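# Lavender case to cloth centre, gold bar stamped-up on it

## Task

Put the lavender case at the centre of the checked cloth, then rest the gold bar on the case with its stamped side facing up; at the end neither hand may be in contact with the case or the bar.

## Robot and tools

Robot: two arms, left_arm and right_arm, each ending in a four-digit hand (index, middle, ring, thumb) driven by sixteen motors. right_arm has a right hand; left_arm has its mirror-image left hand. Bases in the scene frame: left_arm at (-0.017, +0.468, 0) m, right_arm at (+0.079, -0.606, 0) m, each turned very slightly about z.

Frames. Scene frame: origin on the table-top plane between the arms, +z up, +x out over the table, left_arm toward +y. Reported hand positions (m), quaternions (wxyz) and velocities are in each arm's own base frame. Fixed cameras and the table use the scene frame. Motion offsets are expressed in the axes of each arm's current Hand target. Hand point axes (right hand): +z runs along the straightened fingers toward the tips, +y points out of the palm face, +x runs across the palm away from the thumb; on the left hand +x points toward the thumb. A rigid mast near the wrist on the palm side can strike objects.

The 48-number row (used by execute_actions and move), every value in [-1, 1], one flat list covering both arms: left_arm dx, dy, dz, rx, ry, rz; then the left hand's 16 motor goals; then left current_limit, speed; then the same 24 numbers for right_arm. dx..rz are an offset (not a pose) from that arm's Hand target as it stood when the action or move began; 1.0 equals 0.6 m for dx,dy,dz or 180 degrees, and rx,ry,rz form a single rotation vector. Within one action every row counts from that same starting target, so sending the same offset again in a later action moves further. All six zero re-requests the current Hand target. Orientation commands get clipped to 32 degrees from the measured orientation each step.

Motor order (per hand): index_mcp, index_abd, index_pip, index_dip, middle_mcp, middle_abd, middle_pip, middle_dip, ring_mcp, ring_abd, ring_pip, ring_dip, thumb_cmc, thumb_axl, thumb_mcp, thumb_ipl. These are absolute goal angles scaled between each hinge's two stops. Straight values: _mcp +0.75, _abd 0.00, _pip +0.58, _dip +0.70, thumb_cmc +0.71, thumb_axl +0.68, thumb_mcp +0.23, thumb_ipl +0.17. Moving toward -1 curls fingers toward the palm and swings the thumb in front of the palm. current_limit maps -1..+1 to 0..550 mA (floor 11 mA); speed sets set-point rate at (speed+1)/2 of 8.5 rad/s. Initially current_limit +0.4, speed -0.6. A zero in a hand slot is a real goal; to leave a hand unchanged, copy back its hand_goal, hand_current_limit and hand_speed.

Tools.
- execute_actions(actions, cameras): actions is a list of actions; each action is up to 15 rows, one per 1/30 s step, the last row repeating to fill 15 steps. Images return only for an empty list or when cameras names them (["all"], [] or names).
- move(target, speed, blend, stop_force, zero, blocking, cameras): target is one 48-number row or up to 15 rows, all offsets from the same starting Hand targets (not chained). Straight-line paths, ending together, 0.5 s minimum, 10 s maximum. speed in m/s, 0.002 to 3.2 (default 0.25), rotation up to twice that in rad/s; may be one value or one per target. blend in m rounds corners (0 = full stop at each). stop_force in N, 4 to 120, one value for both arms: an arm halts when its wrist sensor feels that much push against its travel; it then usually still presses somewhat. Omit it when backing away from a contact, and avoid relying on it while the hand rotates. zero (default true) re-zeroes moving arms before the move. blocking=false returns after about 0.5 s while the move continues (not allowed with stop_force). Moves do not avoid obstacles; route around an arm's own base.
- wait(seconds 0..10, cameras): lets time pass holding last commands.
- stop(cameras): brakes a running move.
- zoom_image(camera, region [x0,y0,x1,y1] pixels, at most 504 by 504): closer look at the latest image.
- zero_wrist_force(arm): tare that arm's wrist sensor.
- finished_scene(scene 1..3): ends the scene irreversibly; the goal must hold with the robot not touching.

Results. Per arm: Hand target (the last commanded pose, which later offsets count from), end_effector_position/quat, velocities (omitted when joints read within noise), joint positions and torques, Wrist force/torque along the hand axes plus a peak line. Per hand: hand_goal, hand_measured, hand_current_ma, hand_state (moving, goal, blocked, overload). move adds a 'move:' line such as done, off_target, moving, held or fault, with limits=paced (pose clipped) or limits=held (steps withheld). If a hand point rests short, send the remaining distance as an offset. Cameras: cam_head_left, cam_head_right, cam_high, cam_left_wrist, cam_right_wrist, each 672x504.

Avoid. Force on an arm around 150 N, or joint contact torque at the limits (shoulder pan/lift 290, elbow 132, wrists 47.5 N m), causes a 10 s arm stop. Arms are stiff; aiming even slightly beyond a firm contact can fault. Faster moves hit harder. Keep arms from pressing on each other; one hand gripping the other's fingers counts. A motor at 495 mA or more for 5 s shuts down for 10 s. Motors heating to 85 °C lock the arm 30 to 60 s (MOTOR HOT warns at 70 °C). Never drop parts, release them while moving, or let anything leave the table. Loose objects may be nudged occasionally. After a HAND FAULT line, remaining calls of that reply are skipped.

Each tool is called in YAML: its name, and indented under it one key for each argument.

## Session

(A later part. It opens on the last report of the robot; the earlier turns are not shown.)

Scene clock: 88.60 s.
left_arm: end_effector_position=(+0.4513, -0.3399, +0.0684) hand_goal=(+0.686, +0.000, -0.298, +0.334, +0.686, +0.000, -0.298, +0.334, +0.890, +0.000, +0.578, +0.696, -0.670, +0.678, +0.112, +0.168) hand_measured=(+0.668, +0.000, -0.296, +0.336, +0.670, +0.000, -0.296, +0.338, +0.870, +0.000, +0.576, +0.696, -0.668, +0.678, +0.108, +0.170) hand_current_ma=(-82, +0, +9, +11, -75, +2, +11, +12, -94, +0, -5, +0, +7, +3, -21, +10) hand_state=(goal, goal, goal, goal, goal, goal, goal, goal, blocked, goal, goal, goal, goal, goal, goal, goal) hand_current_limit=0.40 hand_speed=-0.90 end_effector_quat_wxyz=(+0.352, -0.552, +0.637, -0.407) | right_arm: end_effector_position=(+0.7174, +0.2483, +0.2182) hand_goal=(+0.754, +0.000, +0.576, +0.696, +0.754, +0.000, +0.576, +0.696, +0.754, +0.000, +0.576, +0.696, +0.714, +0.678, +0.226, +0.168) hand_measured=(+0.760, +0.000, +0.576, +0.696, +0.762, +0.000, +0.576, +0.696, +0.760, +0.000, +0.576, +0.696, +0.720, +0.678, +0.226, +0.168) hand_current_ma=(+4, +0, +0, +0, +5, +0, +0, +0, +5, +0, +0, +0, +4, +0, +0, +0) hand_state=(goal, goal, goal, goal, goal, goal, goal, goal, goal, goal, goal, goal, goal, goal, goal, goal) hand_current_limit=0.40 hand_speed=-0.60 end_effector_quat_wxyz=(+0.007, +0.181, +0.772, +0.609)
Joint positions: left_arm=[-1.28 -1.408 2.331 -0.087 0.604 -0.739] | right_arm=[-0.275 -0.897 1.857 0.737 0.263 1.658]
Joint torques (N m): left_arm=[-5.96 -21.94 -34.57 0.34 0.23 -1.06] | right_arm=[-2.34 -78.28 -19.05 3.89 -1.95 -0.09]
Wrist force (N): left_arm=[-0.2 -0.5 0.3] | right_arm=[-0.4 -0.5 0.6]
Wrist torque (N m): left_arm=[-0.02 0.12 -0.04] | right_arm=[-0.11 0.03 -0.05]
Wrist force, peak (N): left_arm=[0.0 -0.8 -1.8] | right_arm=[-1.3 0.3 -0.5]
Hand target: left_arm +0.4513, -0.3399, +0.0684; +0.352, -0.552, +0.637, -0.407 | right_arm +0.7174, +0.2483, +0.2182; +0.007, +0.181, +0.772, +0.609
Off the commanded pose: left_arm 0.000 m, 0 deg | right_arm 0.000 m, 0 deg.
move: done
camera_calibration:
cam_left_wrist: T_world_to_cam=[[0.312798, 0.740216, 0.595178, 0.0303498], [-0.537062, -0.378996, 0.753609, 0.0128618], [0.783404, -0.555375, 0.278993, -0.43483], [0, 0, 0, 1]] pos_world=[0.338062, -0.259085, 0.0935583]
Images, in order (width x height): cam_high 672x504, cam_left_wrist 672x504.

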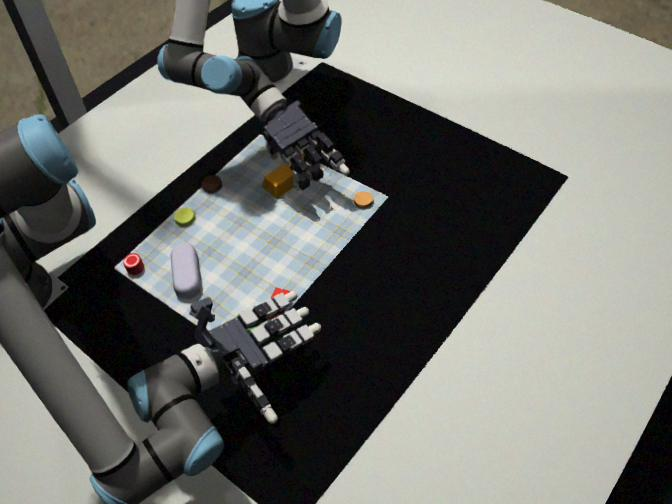

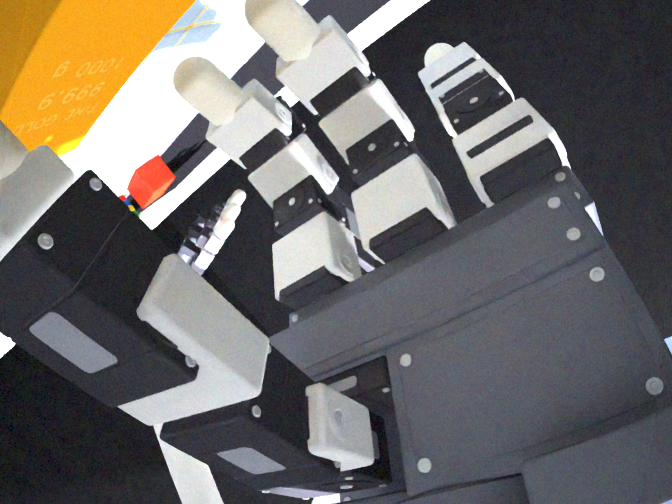

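move:
  target:
    - [0.0202,-0.006,0.0128,0.0278,-0.0151,-0.0071, 0.685, 0, -0.299, 0.333, 0.685, 0, -0.299, 0.333, 0.89, 0, 0.577, 0.696, -0.671, 0.677, 0.112, 0.168, 0.4, -0.9, 0,0,0,0,0,0, 0.754, 0, 0.576, 0.696, 0.754, 0, 0.576, 0.696, 0.754, 0, 0.576, 0.696, 0.714, 0.678, 0.226, 0.168, 0.4, -0.6]
    - [0.0202,0.0333,0.0312,0.0278,-0.0151,-0.0071, 0.685, 0, -0.299, 0.333, 0.685, 0, -0.299, 0.333, 0.89, 0, 0.577, 0.696, -0.671, 0.677, 0.112, 0.168, 0.4, -0.9, 0,0,0,0,0,0, 0.754, 0, 0.576, 0.696, 0.754, 0, 0.576, 0.696, 0.754, 0, 0.576, 0.696, 0.714, 0.678, 0.226, 0.168, 0.4, -0.6]
  speed: 0.06
  cameras: ["cam_left_wrist","cam_high"]

Scene clock: 94.53 s.
left_arm: end_effector_position=(+0.4580, -0.3530, +0.0423) hand_goal=(+0.686, +0.000, -0.298, +0.334, +0.686, +0.000, -0.298, +0.334, +0.890, +0.000, +0.578, +0.696, -0.670, +0.678, +0.112, +0.168) hand_measured=(+0.668, +0.000, -0.296, +0.336, +0.670, +0.000, -0.296, +0.338, +0.870, +0.000, +0.576, +0.696, -0.668, +0.678, +0.108, +0.170) hand_current_ma=(-82, +0, +9, +11, -74, +2, +10, +12, -94, +0, -5, +0, +7, +3, -17, +10) hand_state=(goal, goal, goal, goal, goal, goal, goal, goal, blocked, goal, goal, goal, goal, goal, goal, goal) hand_current_limit=0.40 hand_speed=-0.90 end_effector_quat_wxyz=(+0.387, -0.553, +0.604, -0.425) end_effector_velocity=(+0.000, +0.001, +0.001) end_effector_angular_velocity=(+0.004, +0.000, +0.000) | right_arm: end_effector_position=(+0.7174, +0.2483, +0.2182) hand_goal=(+0.754, +0.000, +0.576, +0.696, +0.754, +0.000, +0.576, +0.696, +0.754, +0.000, +0.576, +0.696, +0.714, +0.678, +0.226, +0.168) hand_measured=(+0.760, +0.000, +0.576, +0.696, +0.762, +0.000, +0.576, +0.696, +0.760, +0.000, +0.576, +0.696, +0.720, +0.678, +0.226, +0.168) hand_current_ma=(+4, +0, +0, +0, +5, +0, +0, +0, +5, +0, +0, +0, +4, +0, +0, +0) hand_state=(goal, goal, goal, goal, goal, goal, goal, goal, goal, goal, goal, goal, goal, goal, goal, goal) hand_current_limit=0.40 hand_speed=-0.60 end_effector_quat_wxyz=(+0.007, +0.181, +0.772, +0.609)
Joint positions: left_arm=[-1.324 -1.317 2.336 -0.189 0.48 -0.772] | right_arm=[-0.275 -0.897 1.857 0.737 0.263 1.658]
Joint velocities: left_arm=[0 -0.003 0.001 0.005 0 0.001] | right_arm=[within noise]
Joint torques (N m): left_arm=[17.26 -50.17 -31.4 3.51 1.01 2.88] | right_arm=[-2.16 -78.15 -19.14 4.01 -1.96 0.01]
Wrist force (N): left_arm=[-0.1 -0.2 0.3] | right_arm=[-0.8 0.2 -0.3]
Wrist torque (N m): left_arm=[0.03 0.12 -0.02] | right_arm=[0.05 0.12 -0.06]
Wrist force, peak (N): left_arm=[-0.6 -0.6 0.6] | right_arm=[-1.1 -0.6 -0.2]
Hand target: left_arm +0.4580, -0.3531, +0.0424; +0.387, -0.553, +0.604, -0.425 | right_arm +0.7174, +0.2483, +0.2182; +0.007, +0.181, +0.772, +0.609
Off the commanded pose: left_arm 0.000 m, 0 deg | right_arm 0.000 m, 0 deg.
move: done
camera_calibration:
cam_left_wrist: T_world_to_cam=[[0.221422, 0.761766, 0.608839, 0.102334], [-0.579903, -0.399095, 0.710237, 0.0455715], [0.784019, -0.510329, 0.353382, -0.427573], [0, 0, 0, 1]] pos_world=[0.338993, -0.27797, 0.0564253]
Images, in order (width x height): cam_high 672x504, cam_left_wrist 672x504.

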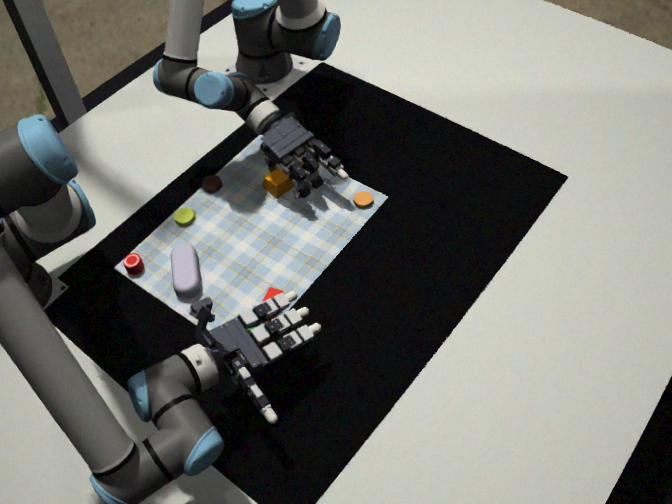

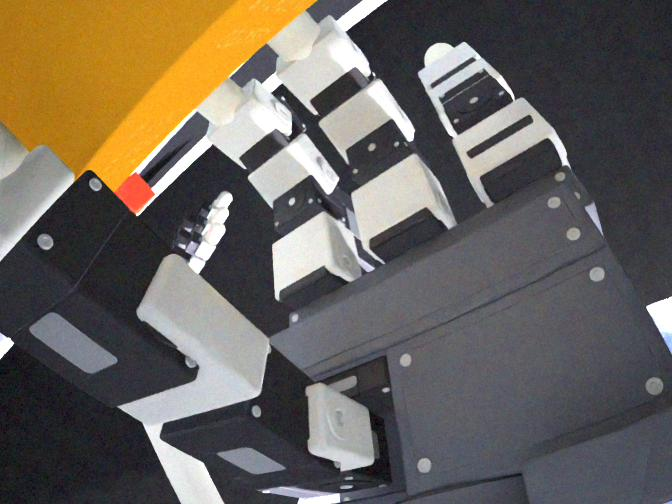

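move:
  target: [0,0,0,0,0,0, 0.50, 0, -0.299, 0.333, 0.50, 0, -0.299, 0.333, 0.89, 0, 0.577, 0.696, -0.671, 0.677, -0.20, 0.168, -0.2, -0.9, 0,0,0,0,0,0, 0.754, 0, 0.576, 0.696, 0.754, 0, 0.576, 0.696, 0.754, 0, 0.576, 0.696, 0.714, 0.678, 0.226, 0.168, 0.4, -0.6]

move:
  target: [0,0,0,0,0,0, 0.36, 0, -0.299, 0.333, 0.36, 0, -0.299, 0.333, 0.89, 0, 0.577, 0.696, -0.671, 0.677, -0.25, 0.168, 0.4, -0.9, 0,0,0,0,0,0, 0.754, 0, 0.576, 0.696, 0.754, 0, 0.576, 0.696, 0.754, 0, 0.576, 0.696, 0.714, 0.678, 0.226, 0.168, 0.4, -0.6]
  cameras: ["cam_left_wrist"]

Scene clock: 97.10 s.
left_arm: end_effector_position=(+0.4580, -0.3531, +0.0424) hand_goal=(+0.500, +0.000, -0.298, +0.334, +0.500, +0.000, -0.298, +0.334, +0.890, +0.000, +0.578, +0.696, -0.670, +0.678, -0.200, +0.168) hand_measured=(+0.496, +0.000, -0.296, +0.336, +0.496, +0.000, -0.296, +0.336, +0.870, +0.000, +0.576, +0.696, -0.668, +0.678, +0.026, +0.176) hand_current_ma=(-17, +0, +9, +11, -16, +2, +10, +12, -94, +0, -5, +0, +7, +3, +220, +44) hand_state=(goal, goal, goal, goal, goal, goal, goal, goal, blocked, goal, goal, goal, goal, goal, blocked, goal) hand_current_limit=-0.20 hand_speed=-0.90 end_effector_quat_wxyz=(+0.387, -0.553, +0.604, -0.425) | right_arm: end_effector_position=(+0.7174, +0.2483, +0.2182) hand_goal=(+0.754, +0.000, +0.576, +0.696, +0.754, +0.000, +0.576, +0.696, +0.754, +0.000, +0.576, +0.696, +0.714, +0.678, +0.226, +0.168) hand_measured=(+0.760, +0.000, +0.576, +0.696, +0.762, +0.000, +0.576, +0.696, +0.760, +0.000, +0.576, +0.696, +0.720, +0.678, +0.226, +0.168) hand_current_ma=(+4, +0, +0, +0, +5, +0, +0, +0, +5, +0, +0, +0, +4, +0, +0, +0) hand_state=(goal, goal, goal, goal, goal, goal, goal, goal, goal, goal, goal, goal, goal, goal, goal, goal) hand_current_limit=0.40 hand_speed=-0.60 end_effector_quat_wxyz=(+0.007, +0.181, +0.772, +0.609)
Joint positions: left_arm=[-1.324 -1.317 2.335 -0.189 0.48 -0.772] | right_arm=[-0.275 -0.897 1.857 0.737 0.263 1.658]
Joint torques (N m): left_arm=[16.28 -52.33 -33.99 4.39 0.12 2.14] | right_arm=[-1.93 -79.06 -19.67 3.82 -2.14 -0.12]
Wrist force (N): left_arm=[-0.2 0.1 -0.9] | right_arm=[-0.2 0.0 -0.4]
Wrist torque (N m): left_arm=[-0.01 0.13 -0.03] | right_arm=[0.04 0.04 -0.02]
Wrist force, peak (N): left_arm=[-0.5 -0.1 -1.2] | right_arm=[-0.7 0.2 -1.0]
Hand target: left_arm +0.4580, -0.3531, +0.0424; +0.387, -0.553, +0.604, -0.425 | right_arm +0.7174, +0.2483, +0.2182; +0.007, +0.181, +0.772, +0.609
Off the commanded pose: left_arm 0.000 m, 0 deg | right_arm 0.000 m, 0 deg.
move: done

Scene clock: 97.77 s.
left_arm: end_effector_position=(+0.4580, -0.3531, +0.0424) hand_goal=(+0.360, +0.000, -0.298, +0.334, +0.360, +0.000, -0.298, +0.334, +0.890, +0.000, +0.578, +0.696, -0.670, +0.678, -0.250, +0.168) hand_measured=(+0.358, +0.000, -0.296, +0.336, +0.366, +0.000, -0.294, +0.338, +0.870, +0.000, +0.576, +0.696, -0.668, +0.678, +0.020, +0.182) hand_current_ma=(-11, +0, +9, +11, +23, +2, +13, +12, -94, +0, -5, +0, +7, +3, +385, +88) hand_state=(goal, goal, goal, goal, goal, goal, goal, goal, blocked, goal, goal, goal, goal, goal, blocked, goal) hand_current_limit=0.40 hand_speed=-0.90 end_effector_quat_wxyz=(+0.387, -0.553, +0.604, -0.425) | right_arm: end_effector_position=(+0.7174, +0.2483, +0.2182) hand_goal=(+0.754, +0.000, +0.576, +0.696, +0.754, +0.000, +0.576, +0.696, +0.754, +0.000, +0.576, +0.696, +0.714, +0.678, +0.226, +0.168) hand_measured=(+0.760, +0.000, +0.576, +0.696, +0.762, +0.000, +0.576, +0.696, +0.760, +0.000, +0.576, +0.696, +0.720, +0.678, +0.226, +0.168) hand_current_ma=(+4, +0, +0, +0, +5, +0, +0, +0, +5, +0, +0, +0, +4, +0, +0, +0) hand_state=(goal, goal, goal, goal, goal, goal, goal, goal, goal, goal, goal, goal, goal, goal, goal, goal) hand_current_limit=0.40 hand_speed=-0.60 end_effector_quat_wxyz=(+0.007, +0.181, +0.772, +0.609)
Joint positions: left_arm=[-1.324 -1.317 2.335 -0.189 0.48 -0.772] | right_arm=[-0.275 -0.897 1.857 0.737 0.263 1.658]
Joint torques (N m): left_arm=[17.08 -52.47 -34.2 4.1 -0.05 1.76] | right_arm=[-0.89 -77.32 -19.27 3.94 -2.1 0.14]
Wrist force (N): left_arm=[-0.2 -0.2 -1.4] | right_arm=[-0.5 -0.2 -0.5]
Wrist torque (N m): left_arm=[-0.05 0.14 -0.02] | right_arm=[0.02 0.08 -0.05]
Wrist force, peak (N): left_arm=[-0.5 0.0 -2.2] | right_arm=[-0.3 1.1 -0.1]
Hand target: left_arm +0.4580, -0.3531, +0.0424; +0.387, -0.553, +0.604, -0.425 | right_arm +0.7174, +0.2483, +0.2182; +0.007, +0.181, +0.772, +0.609
Off the commanded pose: left_arm 0.000 m, 0 deg | right_arm 0.000 m, 0 deg.
move: done
camera_calibration:
cam_left_wrist: T_world_to_cam=[[0.221358, 0.761866, 0.608737, 0.102405], [-0.579911, -0.399021, 0.710272, 0.0454817], [0.784031, -0.510237, 0.353488, -0.427644], [0, 0, 0, 1]] pos_world=[0.338993, -0.27807, 0.0565248]
Images, in order (width x height): cam_left_wrist 672x504.

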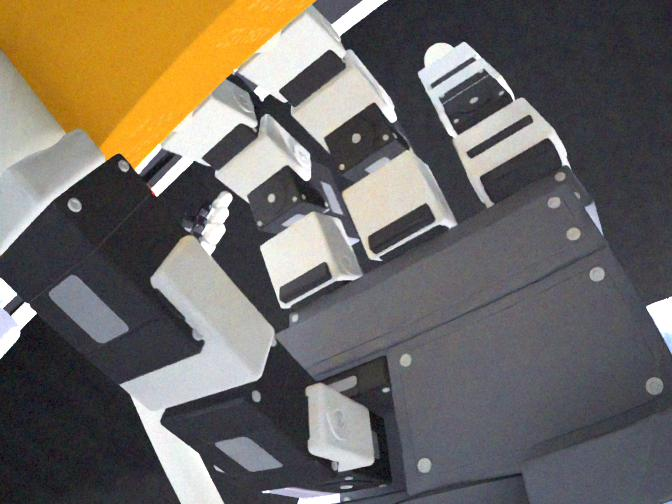

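move:
  target:
    - [0,0,0,0,0,0, 0.60, 0, -0.299, 0.333, 0.60, 0, -0.299, 0.333, 0.89, 0, 0.577, 0.696, -0.671, 0.677, 0.08, 0.168, 0.4, -0.8, 0,0,0,0,0,0, 0.754, 0, 0.576, 0.696, 0.754, 0, 0.576, 0.696, 0.754, 0, 0.576, 0.696, 0.714, 0.678, 0.226, 0.168, 0.4, -0.6]
    - [0,0.0068,-0.0188,0,0,0, 0.60, 0, -0.299, 0.333, 0.60, 0, -0.299, 0.333, 0.89, 0, 0.577, 0.696, -0.671, 0.677, 0.08, 0.168, 0.4, -0.8, 0,0,0,0,0,0, 0.754, 0, 0.576, 0.696, 0.754, 0, 0.576, 0.696, 0.754, 0, 0.576, 0.696, 0.714, 0.678, 0.226, 0.168, 0.4, -0.6]
  speed: 0.05

move:
  target: [0,0,0,0,0,0, 0.36, 0, -0.299, 0.333, 0.36, 0, -0.299, 0.333, 0.89, 0, 0.577, 0.696, -0.671, 0.677, -0.22, 0.168, 0.4, -0.9, 0,0,0,0,0,0, 0.754, 0, 0.576, 0.696, 0.754, 0, 0.576, 0.696, 0.754, 0, 0.576, 0.696, 0.714, 0.678, 0.226, 0.168, 0.4, -0.6]
  cameras: ["cam_left_wrist"]

Scene clock: 101.90 s.
left_arm: end_effector_position=(+0.4460, -0.3518, +0.0424) hand_goal=(+0.600, +0.000, -0.298, +0.334, +0.600, +0.000, -0.298, +0.334, +0.890, +0.000, +0.578, +0.696, -0.670, +0.678, +0.080, +0.168) hand_measured=(+0.582, +0.000, -0.296, +0.336, +0.584, +0.000, -0.296, +0.336, +0.870, +0.000, +0.576, +0.696, -0.668, +0.678, +0.078, +0.170) hand_current_ma=(-79, +0, +9, +11, -72, +2, +11, +12, -94, +0, -5, +0, +7, +3, -14, +11) hand_state=(goal, goal, goal, goal, goal, goal, goal, goal, blocked, goal, goal, goal, goal, goal, goal, goal) hand_current_limit=0.40 hand_speed=-0.80 end_effector_quat_wxyz=(+0.387, -0.553, +0.604, -0.425) | right_arm: end_effector_position=(+0.7174, +0.2483, +0.2182) hand_goal=(+0.754, +0.000, +0.576, +0.696, +0.754, +0.000, +0.576, +0.696, +0.754, +0.000, +0.576, +0.696, +0.714, +0.678, +0.226, +0.168) hand_measured=(+0.760, +0.000, +0.576, +0.696, +0.762, +0.000, +0.576, +0.696, +0.760, +0.000, +0.576, +0.696, +0.720, +0.678, +0.226, +0.168) hand_current_ma=(+4, +0, +0, +0, +5, +0, +0, +0, +5, +0, +0, +0, +4, +0, +0, +0) hand_state=(goal, goal, goal, goal, goal, goal, goal, goal, goal, goal, goal, goal, goal, goal, goal, goal) hand_current_limit=0.40 hand_speed=-0.60 end_effector_quat_wxyz=(+0.007, +0.181, +0.772, +0.609)
Joint positions: left_arm=[-1.356 -1.315 2.347 -0.155 0.459 -0.825] | right_arm=[-0.275 -0.897 1.857 0.737 0.263 1.658]
Joint torques (N m): left_arm=[17.23 -25.64 -31.95 -0.46 1.16 3.01] | right_arm=[-2.52 -78.78 -19.13 4 -2.03 -0.19]
Wrist force (N): left_arm=[-0.4 0.0 0.3] | right_arm=[-0.1 0.4 0.0]
Wrist torque (N m): left_arm=[0.06 0.15 -0.06] | right_arm=[0.05 0.02 0.01]
Wrist force, peak (N): left_arm=[-0.3 0.3 -1.9] | right_arm=[-1.0 -0.2 -0.5]
Hand target: left_arm +0.4461, -0.3520, +0.0424; +0.387, -0.553, +0.604, -0.425 | right_arm +0.7174, +0.2483, +0.2182; +0.007, +0.181, +0.772, +0.609
Off the commanded pose: left_arm 0.000 m, 0 deg | right_arm 0.000 m, 0 deg.
move: done

Scene clock: 102.83 s.
left_arm: end_effector_position=(+0.4461, -0.3520, +0.0424) hand_goal=(+0.360, +0.000, -0.298, +0.334, +0.360, +0.000, -0.298, +0.334, +0.890, +0.000, +0.578, +0.696, -0.670, +0.678, -0.220, +0.168) hand_measured=(+0.436, +0.000, -0.290, +0.336, +0.448, +0.000, -0.288, +0.336, +0.870, +0.000, +0.576, +0.696, -0.668, +0.678, -0.058, +0.184) hand_current_ma=(+383, +0, +32, +8, +385, +2, +38, +6, -94, +0, -5, +0, +7, +3, +385, +90) hand_state=(blocked, goal, goal, goal, blocked, goal, goal, goal, blocked, goal, goal, goal, goal, goal, blocked, goal) hand_current_limit=0.40 hand_speed=-0.90 end_effector_quat_wxyz=(+0.387, -0.553, +0.604, -0.425) | right_arm: end_effector_position=(+0.7174, +0.2483, +0.2182) hand_goal=(+0.754, +0.000, +0.576, +0.696, +0.754, +0.000, +0.576, +0.696, +0.754, +0.000, +0.576, +0.696, +0.714, +0.678, +0.226, +0.168) hand_measured=(+0.760, +0.000, +0.576, +0.696, +0.762, +0.000, +0.576, +0.696, +0.760, +0.000, +0.576, +0.696, +0.720, +0.678, +0.226, +0.168) hand_current_ma=(+4, +0, +0, +0, +5, +0, +0, +0, +5, +0, +0, +0, +4, +0, +0, +0) hand_state=(goal, goal, goal, goal, goal, goal, goal, goal, goal, goal, goal, goal, goal, goal, goal, goal) hand_current_limit=0.40 hand_speed=-0.60 end_effector_quat_wxyz=(+0.007, +0.181, +0.772, +0.609)
Joint positions: left_arm=[-1.356 -1.315 2.347 -0.156 0.459 -0.825] | right_arm=[-0.275 -0.897 1.857 0.737 0.263 1.658]
Joint torques (N m): left_arm=[15.54 -27.42 -30.37 0.08 1.07 2.71] | right_arm=[-3.38 -78.42 -18.93 3.79 -2.2 -0.17]
Wrist force (N): left_arm=[-0.5 -5.6 1.1] | right_arm=[0.2 -0.3 -0.3]
Wrist torque (N m): left_arm=[0.16 0.12 -0.04] | right_arm=[-0.01 -0.02 0.01]
Wrist force, peak (N): left_arm=[-0.4 -5.9 1.0] | right_arm=[-0.9 0.4 -0.3]
Hand target: left_arm +0.4461, -0.3520, +0.0424; +0.387, -0.553, +0.604, -0.425 | right_arm +0.7174, +0.2483, +0.2182; +0.007, +0.181, +0.772, +0.609
Off the commanded pose: left_arm 0.000 m, 0 deg | right_arm 0.000 m, 0 deg.
move: done
camera_calibration:
cam_left_wrist: T_world_to_cam=[[0.221358, 0.761866, 0.608737, 0.104277], [-0.579911, -0.399021, 0.710272, 0.0389798], [0.784031, -0.510237, 0.353488, -0.417804], [0, 0, 0, 1]] pos_world=[0.327093, -0.27707, 0.0565248]
Images, in order (width x height): cam_left_wrist 672x504.

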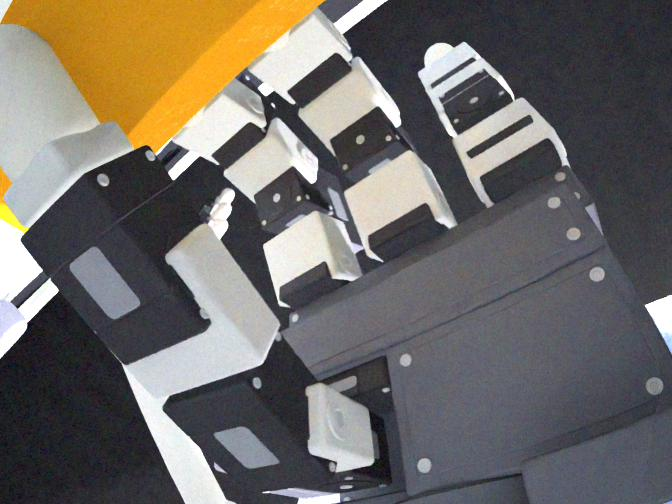

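move:
  target: [0,-0.0235,-0.0086,0,0,0, 0.36, 0, -0.299, 0.333, 0.36, 0, -0.299, 0.333, 0.89, 0, 0.577, 0.696, -0.671, 0.677, -0.22, 0.168, 0.4, -0.9, 0,0,0,0,0,0, 0.754, 0, 0.576, 0.696, 0.754, 0, 0.576, 0.696, 0.754, 0, 0.576, 0.696, 0.714, 0.678, 0.226, 0.168, 0.4, -0.6]
  speed: 0.03
  cameras: ["cam_left_wrist", "cam_high"]

Scene clock: 105.20 s.
left_arm: end_effector_position=(+0.4461, -0.3520, +0.0575) hand_goal=(+0.360, +0.000, -0.298, +0.334, +0.360, +0.000, -0.298, +0.334, +0.890, +0.000, +0.578, +0.696, -0.670, +0.678, -0.220, +0.168) hand_measured=(+0.414, +0.000, -0.280, +0.342, +0.412, +0.000, -0.270, +0.348, +0.870, +0.000, +0.576, +0.696, -0.668, +0.678, -0.060, +0.196) hand_current_ma=(+266, +0, +81, +35, +253, +2, +126, +62, -94, +0, -5, +0, +10, +3, +385, +166) hand_state=(blocked, goal, goal, goal, blocked, goal, blocked, goal, blocked, goal, goal, goal, goal, goal, blocked, blocked) hand_current_limit=0.40 hand_speed=-0.90 end_effector_quat_wxyz=(+0.387, -0.553, +0.604, -0.425) end_effector_velocity=(+0.000, +0.000, -0.001) end_effector_angular_velocity=(-0.003, -0.001, +0.001) | right_arm: end_effector_position=(+0.7174, +0.2483, +0.2182) hand_goal=(+0.754, +0.000, +0.576, +0.696, +0.754, +0.000, +0.576, +0.696, +0.754, +0.000, +0.576, +0.696, +0.714, +0.678, +0.226, +0.168) hand_measured=(+0.760, +0.000, +0.576, +0.696, +0.762, +0.000, +0.576, +0.696, +0.760, +0.000, +0.576, +0.696, +0.720, +0.678, +0.226, +0.168) hand_current_ma=(+4, +0, +0, +0, +5, +0, +0, +0, +5, +0, +0, +0, +4, +0, +0, +0) hand_state=(goal, goal, goal, goal, goal, goal, goal, goal, goal, goal, goal, goal, goal, goal, goal, goal) hand_current_limit=0.40 hand_speed=-0.60 end_effector_quat_wxyz=(+0.007, +0.181, +0.772, +0.609)
Joint positions: left_arm=[-1.356 -1.345 2.341 -0.12 0.459 -0.825] | right_arm=[-0.275 -0.897 1.857 0.737 0.263 1.658]
Joint velocities: left_arm=[0 0.001 0.001 -0.005 -0.001 0] | right_arm=[within noise]
Joint torques (N m): left_arm=[-14.55 -26.74 -27.17 0.47 -3.51 -3.22] | right_arm=[-3.14 -78.76 -19.84 4.12 -2.1 0]
Wrist force (N): left_arm=[0.1 2.2 0.9] | right_arm=[-0.6 0.2 -0.3]
Wrist torque (N m): left_arm=[0.13 0.07 -0.04] | right_arm=[0.07 0.09 -0.04]
Wrist force, peak (N): left_arm=[-0.7 -5.9 0.7] | right_arm=[-1.0 0.2 -0.8]
Hand target: left_arm +0.4460, -0.3520, +0.0574; +0.387, -0.553, +0.604, -0.425 | right_arm +0.7174, +0.2483, +0.2182; +0.007, +0.181, +0.772, +0.609
Off the commanded pose: left_arm 0.000 m, 0 deg | right_arm 0.000 m, 0 deg.
move: done
camera_calibration:
cam_left_wrist: T_world_to_cam=[[0.221375, 0.761902, 0.608686, 0.0950171], [-0.579852, -0.399004, 0.710329, 0.0282761], [0.784069, -0.510197, 0.353461, -0.42309], [0, 0, 0, 1]] pos_world=[0.327093, -0.27697, 0.0716247]
Images, in order (width x height): cam_high 672x504, cam_left_wrist 672x504.

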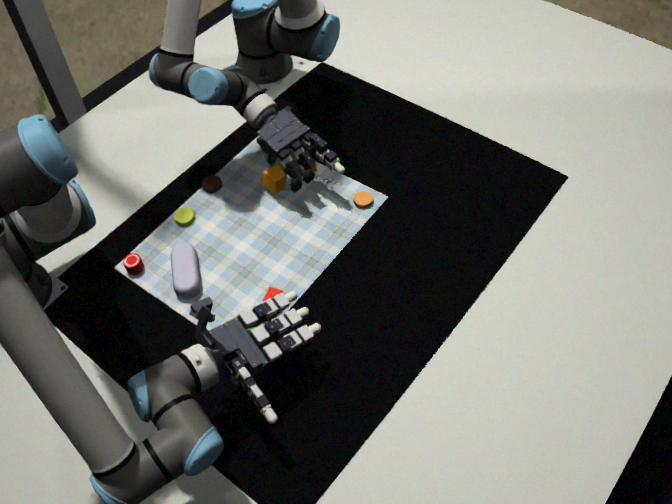

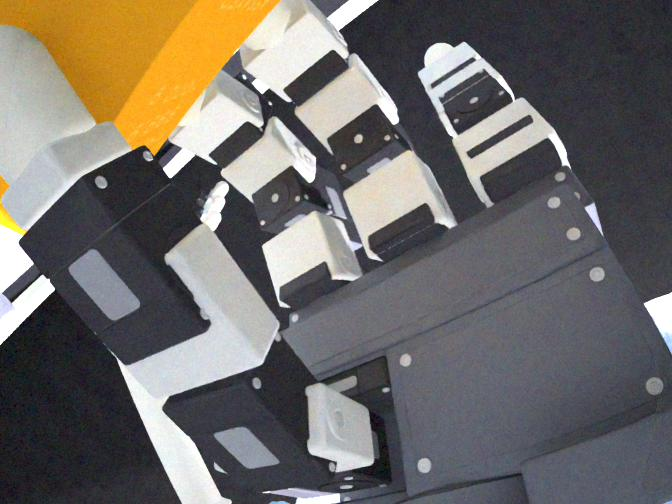

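zoom_image:
  camera: "cam_high"
  region: [240, 140, 330, 210]

zoom_image:
  camera: "cam_left_wrist"
  region: [0, 0, 300, 250]

Scaled by 5.600 from the camera's 672x504 image, which has a finer 960x720 frame.

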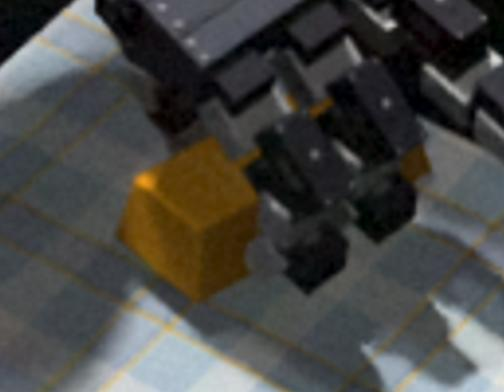

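Scaled by 1.680 from the camera's 672x504 image, which has a finer 960x720 frame.

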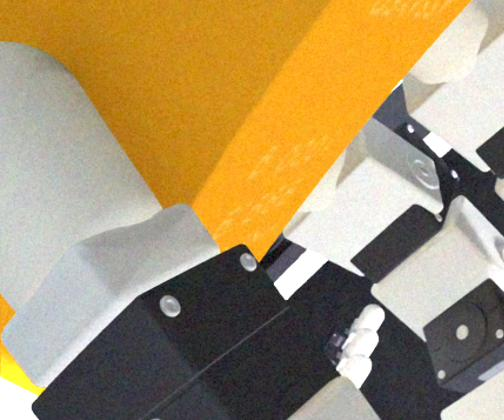

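wait:
  seconds: 0.1
  cameras: ["cam_left_wrist"]

Scene clock: 113.97 s.
left_arm: end_effector_position=(+0.4460, -0.3520, +0.0574) hand_goal=(+0.360, +0.000, -0.298, +0.334, +0.360, +0.000, -0.298, +0.334, +0.890, +0.000, +0.578, +0.696, -0.670, +0.678, -0.220, +0.168) hand_measured=(+0.414, +0.000, -0.280, +0.342, +0.412, +0.000, -0.270, +0.348, +0.870, +0.000, +0.576, +0.696, -0.668, +0.678, -0.060, +0.196) hand_current_ma=(+265, +0, +82, +37, +253, +2, +126, +62, -94, +0, -5, +0, +10, +3, +385, +166) hand_state=(blocked, goal, goal, goal, blocked, goal, blocked, goal, blocked, goal, goal, goal, goal, goal, blocked, blocked) hand_current_limit=0.40 hand_speed=-0.90 end_effector_quat_wxyz=(+0.387, -0.553, +0.604, -0.425) | right_arm: end_effector_position=(+0.7174, +0.2483, +0.2182) hand_goal=(+0.754, +0.000, +0.576, +0.696, +0.754, +0.000, +0.576, +0.696, +0.754, +0.000, +0.576, +0.696, +0.714, +0.678, +0.226, +0.168) hand_measured=(+0.760, +0.000, +0.576, +0.696, +0.762, +0.000, +0.576, +0.696, +0.760, +0.000, +0.576, +0.696, +0.720, +0.678, +0.226, +0.168) hand_current_ma=(+4, +0, +0, +0, +5, +0, +0, +0, +5, +0, +0, +0, +4, +0, +0, +0) hand_state=(goal, goal, goal, goal, goal, goal, goal, goal, goal, goal, goal, goal, goal, goal, goal, goal) hand_current_limit=0.40 hand_speed=-0.60 end_effector_quat_wxyz=(+0.007, +0.181, +0.772, +0.609)
Joint positions: left_arm=[-1.356 -1.344 2.341 -0.12 0.459 -0.825] | right_arm=[-0.275 -0.897 1.857 0.737 0.263 1.658]
Joint torques (N m): left_arm=[-13.21 -24.1 -13.3 0.44 -4.25 -2.78] | right_arm=[-0.98 -78.64 -19.53 3.99 -1.99 -0.05]
Wrist force (N): left_arm=[-0.1 2.1 1.3] | right_arm=[-0.6 0.3 0.2]
Wrist torque (N m): left_arm=[0.12 0.13 -0.08] | right_arm=[0.04 0.08 -0.05]
Wrist force, peak (N): left_arm=[0.2 2.3 1.4] | right_arm=[-1.1 0.2 -0.3]
Hand target: left_arm +0.4460, -0.3520, +0.0574; +0.387, -0.553, +0.604, -0.425 | right_arm +0.7174, +0.2483, +0.2182; +0.007, +0.181, +0.772, +0.609
Off the commanded pose: left_arm 0.000 m, 0 deg | right_arm 0.000 m, 0 deg.
wait: 0.10 s; at rest from the start
camera_calibration:
cam_left_wrist: T_world_to_cam=[[0.221358, 0.761866, 0.608737, 0.0950701], [-0.579911, -0.399021, 0.710272, 0.0283657], [0.784031, -0.510237, 0.353488, -0.423055], [0, 0, 0, 1]] pos_world=[0.327093, -0.27697, 0.0715248]
Images, in order (width x height): cam_left_wrist 672x504.

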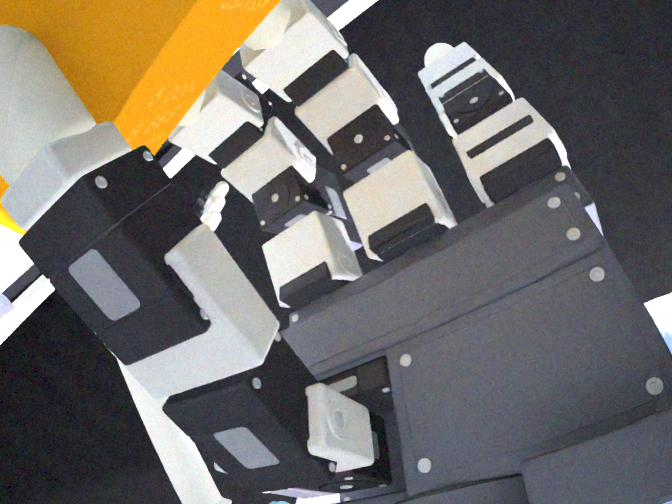

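move:
  target: [0,-0.141,-0.0513,0,0,0, 0.36, 0, -0.299, 0.333, 0.36, 0, -0.299, 0.333, 0.89, 0, 0.577, 0.696, -0.671, 0.677, -0.22, 0.168, 0.4, -0.9, 0,0,0,0,0,0, 0.754, 0, 0.576, 0.696, 0.754, 0, 0.576, 0.696, 0.754, 0, 0.576, 0.696, 0.714, 0.678, 0.226, 0.168, 0.4, -0.6]
  speed: 0.08
  cameras: ["cam_left_wrist", "cam_high"]

zoom_image:
  camera: "cam_high"
  region: [220, 100, 330, 210]

Scene clock: 117.47 s.
left_arm: end_effector_position=(+0.4460, -0.3518, +0.1476) hand_goal=(+0.360, +0.000, -0.298, +0.334, +0.360, +0.000, -0.298, +0.334, +0.890, +0.000, +0.578, +0.696, -0.670, +0.678, -0.220, +0.168) hand_measured=(+0.358, +0.000, -0.294, +0.336, +0.358, +0.000, -0.294, +0.338, +0.870, +0.000, +0.576, +0.696, -0.668, +0.678, -0.216, +0.170) hand_current_ma=(-11, +0, +15, +12, -10, +2, +17, +13, -94, +0, -5, +0, +12, +3, +24, +15) hand_state=(goal, goal, goal, goal, goal, goal, goal, goal, blocked, goal, goal, goal, goal, goal, goal, goal) hand_current_limit=0.40 hand_speed=-0.90 end_effector_quat_wxyz=(+0.386, -0.553, +0.604, -0.425) | right_arm: end_effector_position=(+0.7174, +0.2483, +0.2182) hand_goal=(+0.754, +0.000, +0.576, +0.696, +0.754, +0.000, +0.576, +0.696, +0.754, +0.000, +0.576, +0.696, +0.714, +0.678, +0.226, +0.168) hand_measured=(+0.760, +0.000, +0.576, +0.696, +0.762, +0.000, +0.576, +0.696, +0.760, +0.000, +0.576, +0.696, +0.720, +0.678, +0.226, +0.168) hand_current_ma=(+4, +0, +0, +0, +5, +0, +0, +0, +5, +0, +0, +0, +4, +0, +0, +0) hand_state=(goal, goal, goal, goal, goal, goal, goal, goal, goal, goal, goal, goal, goal, goal, goal, goal) hand_current_limit=0.40 hand_speed=-0.60 end_effector_quat_wxyz=(+0.007, +0.181, +0.772, +0.609)
Joint positions: left_arm=[-1.356 -1.5 2.284 0.092 0.459 -0.825] | right_arm=[-0.275 -0.897 1.857 0.737 0.263 1.658]
Joint torques (N m): left_arm=[-15.05 -17.63 -19.94 0.01 -4.1 -2.45] | right_arm=[-1.13 -77.5 -19.33 3.98 -1.98 -0.1]
Wrist force (N): left_arm=[-0.1 -0.4 0.0] | right_arm=[-0.8 0.0 0.0]
Wrist torque (N m): left_arm=[0.04 0.11 0.01] | right_arm=[-0.01 0.10 -0.08]
Wrist force, peak (N): left_arm=[-0.4 3.3 1.6] | right_arm=[-1.2 0.2 -0.3]
Hand target: left_arm +0.4459, -0.3517, +0.1475; +0.387, -0.553, +0.604, -0.425 | right_arm +0.7174, +0.2483, +0.2182; +0.007, +0.181, +0.772, +0.609
Off the commanded pose: left_arm 0.000 m, 0 deg | right_arm 0.000 m, 0 deg.
move: done
camera_calibration:
cam_left_wrist: T_world_to_cam=[[0.221281, 0.762127, 0.608438, 0.0403157], [-0.579855, -0.398811, 0.710435, -0.0356342], [0.784094, -0.510012, 0.353674, -0.454763], [0, 0, 0, 1]] pos_world=[0.326993, -0.276871, 0.161624]
Images, in order (width x height): cam_high 672x504, cam_left_wrist 672x504.

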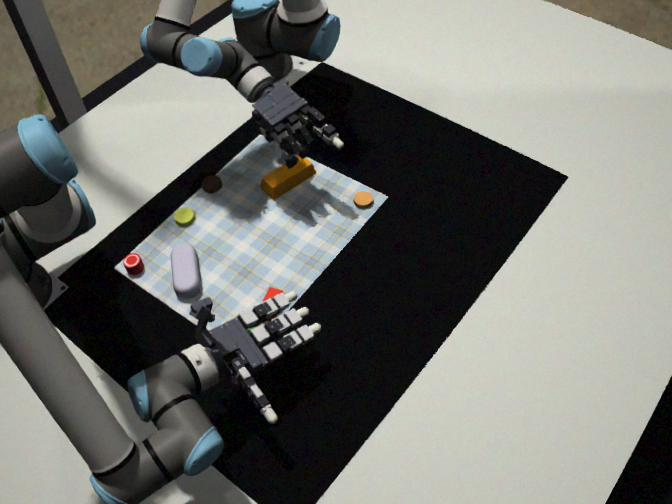

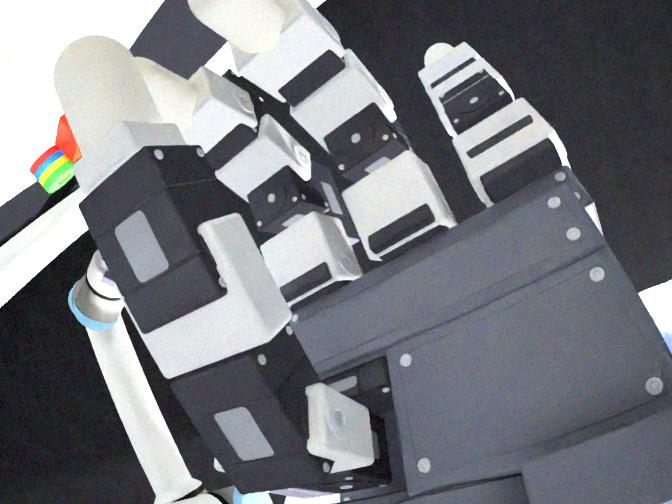

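Scaled by 4.582 from the camera's 672x504 image, which has a finer 960x720 frame.

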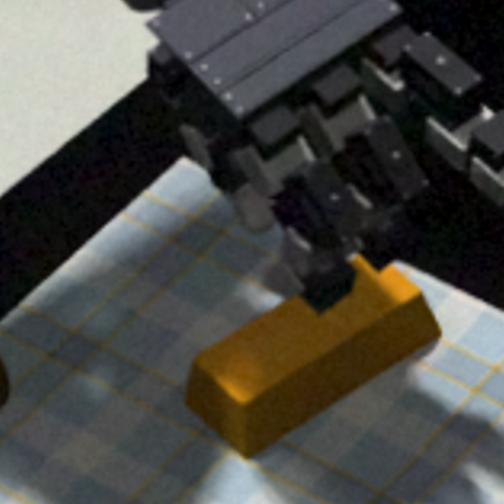

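move:
  target: [0,0.0979,0.0356,0,0,0, 0.685, 0, -0.299, 0.333, 0.685, 0, -0.299, 0.333, 0.89, 0, 0.577, 0.696, -0.671, 0.677, 0.25, 0.168, 0.4, -0.6, 0,0,0,0,0,0, 0.754, 0, 0.576, 0.696, 0.754, 0, 0.576, 0.696, 0.754, 0, 0.576, 0.696, 0.714, 0.678, 0.226, 0.168, 0.4, -0.6]
  speed: 0.1
  cameras: ["cam_left_wrist", "cam_high"]

zoom_image:
  camera: "cam_left_wrist"
  region: [0, 0, 250, 200]

Scene clock: 133.03 s.
left_arm: end_effector_position=(+0.4460, -0.3518, +0.0849) hand_goal=(+0.686, +0.000, -0.298, +0.334, +0.686, +0.000, -0.298, +0.334, +0.890, +0.000, +0.578, +0.696, -0.670, +0.678, +0.250, +0.168) hand_measured=(+0.668, +0.000, -0.296, +0.336, +0.670, +0.000, -0.296, +0.338, +0.870, +0.000, +0.576, +0.696, -0.668, +0.678, +0.246, +0.170) hand_current_ma=(-84, +0, +9, +11, -77, +2, +10, +12, -94, +0, -5, +0, +12, +3, -26, +9) hand_state=(goal, goal, goal, goal, goal, goal, goal, goal, blocked, goal, goal, goal, goal, goal, goal, goal) hand_current_limit=0.40 hand_speed=-0.60 end_effector_quat_wxyz=(+0.387, -0.553, +0.604, -0.425) | right_arm: end_effector_position=(+0.7174, +0.2483, +0.2182) hand_goal=(+0.754, +0.000, +0.576, +0.696, +0.754, +0.000, +0.576, +0.696, +0.754, +0.000, +0.576, +0.696, +0.714, +0.678, +0.226, +0.168) hand_measured=(+0.760, +0.000, +0.576, +0.696, +0.762, +0.000, +0.576, +0.696, +0.760, +0.000, +0.576, +0.696, +0.720, +0.678, +0.226, +0.168) hand_current_ma=(+4, +0, +0, +0, +5, +0, +0, +0, +5, +0, +0, +0, +4, +0, +0, +0) hand_state=(goal, goal, goal, goal, goal, goal, goal, goal, goal, goal, goal, goal, goal, goal, goal, goal) hand_current_limit=0.40 hand_speed=-0.60 end_effector_quat_wxyz=(+0.007, +0.181, +0.772, +0.609)
Joint positions: left_arm=[-1.356 -1.395 2.327 -0.055 0.459 -0.825] | right_arm=[-0.275 -0.897 1.857 0.737 0.263 1.658]
Joint torques (N m): left_arm=[16.62 -38.01 -37.16 3.51 0.89 1.14] | right_arm=[-1.54 -76.95 -19.01 4.17 -2.05 -0.26]
Wrist force (N): left_arm=[-0.2 -0.4 0.0] | right_arm=[0.0 0.2 -0.2]
Wrist torque (N m): left_arm=[0.03 0.13 -0.10] | right_arm=[0.05 0.00 0.00]
Wrist force, peak (N): left_arm=[-0.1 -1.4 -0.2] | right_arm=[-1.1 0.2 -0.6]
Hand target: left_arm +0.4460, -0.3519, +0.0850; +0.387, -0.553, +0.604, -0.425 | right_arm +0.7174, +0.2483, +0.2182; +0.007, +0.181, +0.772, +0.609
Off the commanded pose: left_arm 0.000 m, 0 deg | right_arm 0.000 m, 0 deg.
move: done
camera_calibration:
cam_left_wrist: T_world_to_cam=[[0.221387, 0.761742, 0.608882, 0.0782164], [-0.579916, -0.399141, 0.7102, 0.00879065], [0.784019, -0.51033, 0.353381, -0.432657], [0, 0, 0, 1]] pos_world=[0.326993, -0.27687, 0.0990254]
Images, in order (width x height): cam_high 672x504, cam_left_wrist 672x504.

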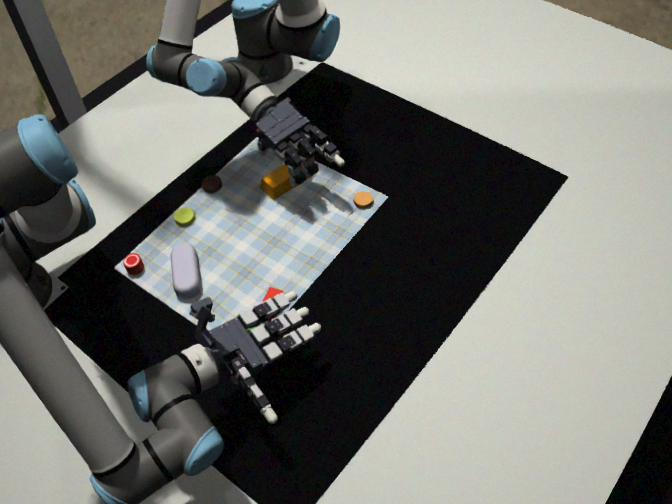

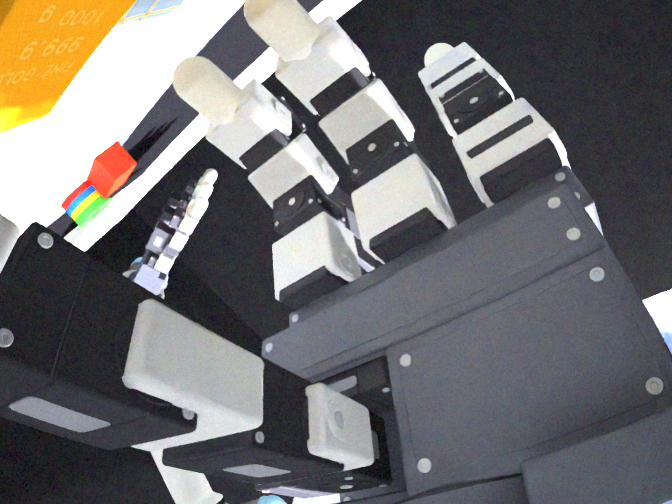

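Scaled by 2.016 from the camera's 672x504 image, which has a finer 960x720 frame.

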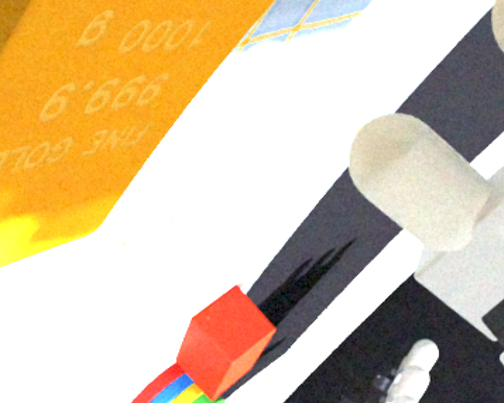

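move:
  target:
    - [-0.0153,-0.089,0.0738,0.0880,0.0290,0.0070, 0.685, 0, -0.299, 0.333, 0.685, 0, -0.299, 0.333, 0.89, 0, 0.577, 0.696, -0.671, 0.677, 0.25, 0.168, 0.4, -0.6, 0,0,0,0,0,0, 0.754, 0, 0.576, 0.696, 0.754, 0, 0.576, 0.696, 0.754, 0, 0.576, 0.696, 0.714, 0.678, 0.226, 0.168, 0.4, -0.6]
    - [-0.0153,-0.089,0.0738,0.0880,0.0290,0.0070, -0.507, 0, 0.796, 0.841, -0.507, 0, 0.796, 0.841, 0.89, 0, 0.577, 0.696, -0.671, 0.677, 0.416, 0.168, 0.4, -0.6, 0,0,0,0,0,0, 0.754, 0, 0.576, 0.696, 0.754, 0, 0.576, 0.696, 0.754, 0, 0.576, 0.696, 0.714, 0.678, 0.226, 0.168, 0.4, -0.6]
  speed: 0.15
  cameras: ["cam_left_wrist", "cam_high"]

Scene clock: 142.73 s.
left_arm: end_effector_position=(+0.5064, -0.3481, +0.1201) hand_goal=(-0.506, +0.000, +0.796, +0.842, -0.506, +0.000, +0.796, +0.842, +0.890, +0.000, +0.578, +0.696, -0.670, +0.678, +0.416, +0.168) hand_measured=(-0.504, +0.000, +0.792, +0.840, -0.504, +0.000, +0.792, +0.840, +0.870, +0.000, +0.576, +0.696, -0.668, +0.678, +0.412, +0.170) hand_current_ma=(+6, +0, -16, -11, +5, +2, -18, -12, -94, +0, -5, +0, +12, +3, -25, +9) hand_state=(goal, goal, goal, goal, goal, goal, goal, goal, blocked, goal, goal, goal, goal, goal, goal, goal) hand_current_limit=0.40 hand_speed=-0.60 end_effector_quat_wxyz=(+0.436, -0.468, +0.563, -0.524) | right_arm: end_effector_position=(+0.7174, +0.2483, +0.2182) hand_goal=(+0.754, +0.000, +0.576, +0.696, +0.754, +0.000, +0.576, +0.696, +0.754, +0.000, +0.576, +0.696, +0.714, +0.678, +0.226, +0.168) hand_measured=(+0.760, +0.000, +0.576, +0.696, +0.762, +0.000, +0.576, +0.696, +0.760, +0.000, +0.576, +0.696, +0.720, +0.678, +0.226, +0.168) hand_current_ma=(+4, +0, +0, +0, +5, +0, +0, +0, +5, +0, +0, +0, +4, +0, +0, +0) hand_state=(goal, goal, goal, goal, goal, goal, goal, goal, goal, goal, goal, goal, goal, goal, goal, goal) hand_current_limit=0.40 hand_speed=-0.60 end_effector_quat_wxyz=(+0.007, +0.181, +0.772, +0.609)
Joint positions: left_arm=[-1.257 -1.536 2.449 -0.766 0.502 -0.129] | right_arm=[-0.275 -0.897 1.857 0.737 0.263 1.658]
Joint torques (N m): left_arm=[-13.51 -13.33 -41.6 -2.99 -2.58 2.07] | right_arm=[-2.63 -77.31 -20.18 4.23 -2.1 -0.05]
Wrist force (N): left_arm=[-0.4 -0.2 0.2] | right_arm=[-0.4 0.3 -0.1]
Wrist torque (N m): left_arm=[0.10 0.22 0.01] | right_arm=[0.04 0.06 -0.03]
Wrist force, peak (N): left_arm=[-0.6 -0.7 1.1] | right_arm=[-0.9 0.6 -0.6]
Hand target: left_arm +0.5064, -0.3481, +0.1201; +0.436, -0.468, +0.563, -0.524 | right_arm +0.7174, +0.2483, +0.2182; +0.007, +0.181, +0.772, +0.609
Off the commanded pose: left_arm 0.000 m, 0 deg | right_arm 0.000 m, 0 deg.
move: done
camera_calibration:
cam_left_wrist: T_world_to_cam=[[0.121447, 0.767906, 0.628944, 0.0908937], [-0.785223, -0.313277, 0.534118, 0.175388], [0.607186, -0.558728, 0.564932, -0.443219], [0, 0, 0, 1]] pos_world=[0.395797, -0.262492, 0.0995433]
Images, in order (width x height): cam_high 672x504, cam_left_wrist 672x504.

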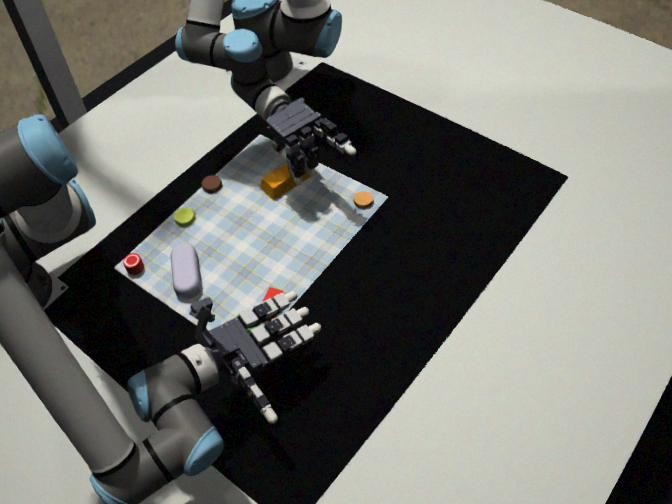

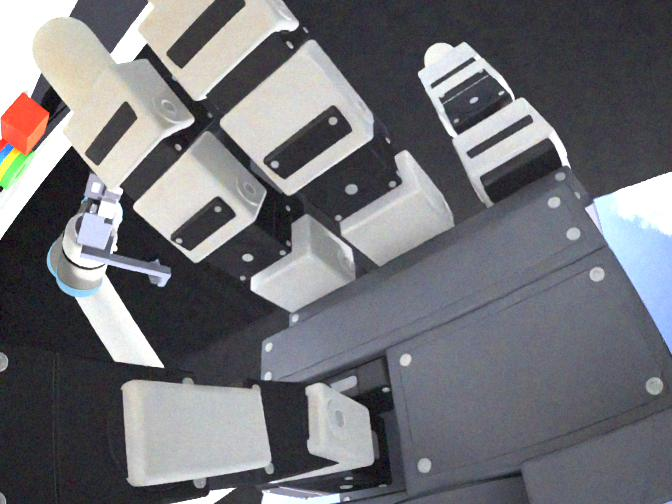

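move:
  target: [0,0.0748,0.0052,0,0,0, -0.507, 0, 0.796, 0.841, -0.507, 0, 0.796, 0.841, 0.89, 0, 0.577, 0.696, -0.671, 0.677, 0.416, 0.168, 0.4, -0.6, 0,0,0,0,0,0, 0.754, 0, 0.576, 0.696, 0.754, 0, 0.576, 0.696, 0.754, 0, 0.576, 0.696, 0.714, 0.678, 0.226, 0.168, 0.4, -0.6]
  speed: 0.08
  stop_force: 6
  cameras: ["cam_left_wrist", "cam_high"]

zoom_image:
  camera: "cam_high"
  region: [220, 100, 380, 220]

Scene clock: 146.10 s.
left_arm: end_effector_position=(+0.5063, -0.3481, +0.0751) hand_goal=(-0.506, +0.000, +0.796, +0.842, -0.506, +0.000, +0.796, +0.842, +0.890, +0.000, +0.578, +0.696, -0.670, +0.678, +0.416, +0.168) hand_measured=(-0.504, +0.000, +0.792, +0.840, -0.504, +0.000, +0.792, +0.840, +0.870, +0.000, +0.576, +0.696, -0.668, +0.678, +0.412, +0.170) hand_current_ma=(+6, +0, -15, -11, +5, +2, -17, -12, -94, +0, -5, +0, +12, +3, -25, +9) hand_state=(goal, goal, goal, goal, goal, goal, goal, goal, blocked, goal, goal, goal, goal, goal, goal, goal) hand_current_limit=0.40 hand_speed=-0.60 end_effector_quat_wxyz=(+0.436, -0.468, +0.563, -0.524) | right_arm: end_effector_position=(+0.7174, +0.2483, +0.2182) hand_goal=(+0.754, +0.000, +0.576, +0.696, +0.754, +0.000, +0.576, +0.696, +0.754, +0.000, +0.576, +0.696, +0.714, +0.678, +0.226, +0.168) hand_measured=(+0.760, +0.000, +0.576, +0.696, +0.762, +0.000, +0.576, +0.696, +0.760, +0.000, +0.576, +0.696, +0.720, +0.678, +0.226, +0.168) hand_current_ma=(+4, +0, +0, +0, +5, +0, +0, +0, +5, +0, +0, +0, +4, +0, +0, +0) hand_state=(goal, goal, goal, goal, goal, goal, goal, goal, goal, goal, goal, goal, goal, goal, goal, goal) hand_current_limit=0.40 hand_speed=-0.60 end_effector_quat_wxyz=(+0.007, +0.181, +0.772, +0.609)
Joint positions: left_arm=[-1.257 -1.44 2.478 -0.891 0.502 -0.129] | right_arm=[-0.275 -0.897 1.857 0.737 0.263 1.658]
Joint torques (N m): left_arm=[15.86 -42.89 -36.03 -0.79 2.1 2.86] | right_arm=[-1.57 -78.16 -19.77 4.33 -2.17 -0.47]
Wrist force (N): left_arm=[-0.1 -0.5 0.2] | right_arm=[-0.5 0.3 -0.6]
Wrist torque (N m): left_arm=[0.08 0.18 -0.03] | right_arm=[0.08 0.09 -0.03]
Wrist force, peak (N): left_arm=[0.2 -1.7 0.4] | right_arm=[-1.0 0.4 -0.9]
Hand target: left_arm +0.5064, -0.3481, +0.0751; +0.436, -0.468, +0.563, -0.524 | right_arm +0.7174, +0.2483, +0.2182; +0.007, +0.181, +0.772, +0.609
Off the commanded pose: left_arm 0.000 m, 0 deg | right_arm 0.000 m, 0 deg.
move: done
camera_calibration:
cam_left_wrist: T_world_to_cam=[[0.121478, 0.767878, 0.628972, 0.119187], [-0.785143, -0.31335, 0.534193, 0.19929], [0.607284, -0.558726, 0.564829, -0.417768], [0, 0, 0, 1]] pos_world=[0.395696, -0.262492, 0.0545435]
Images, in order (width x height): cam_high 672x504, cam_left_wrist 672x504.

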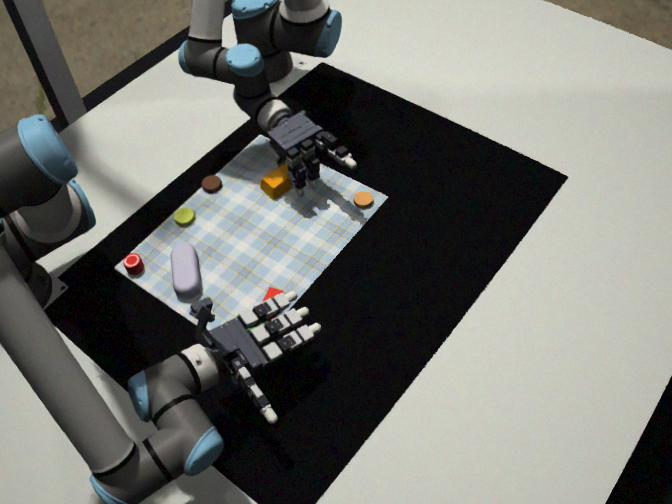

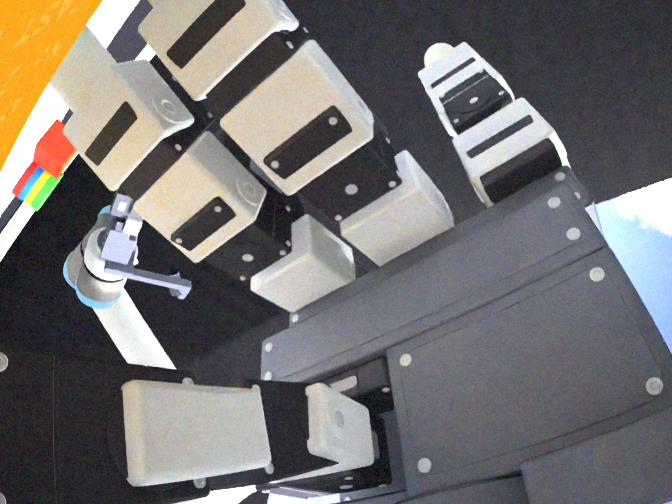

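Scaled by 3.150 from the camera's 672x504 image, which has a finer 960x720 frame.

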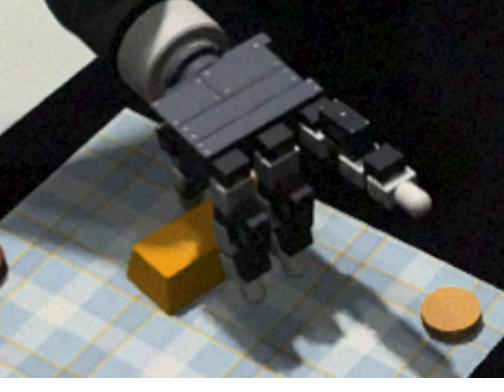

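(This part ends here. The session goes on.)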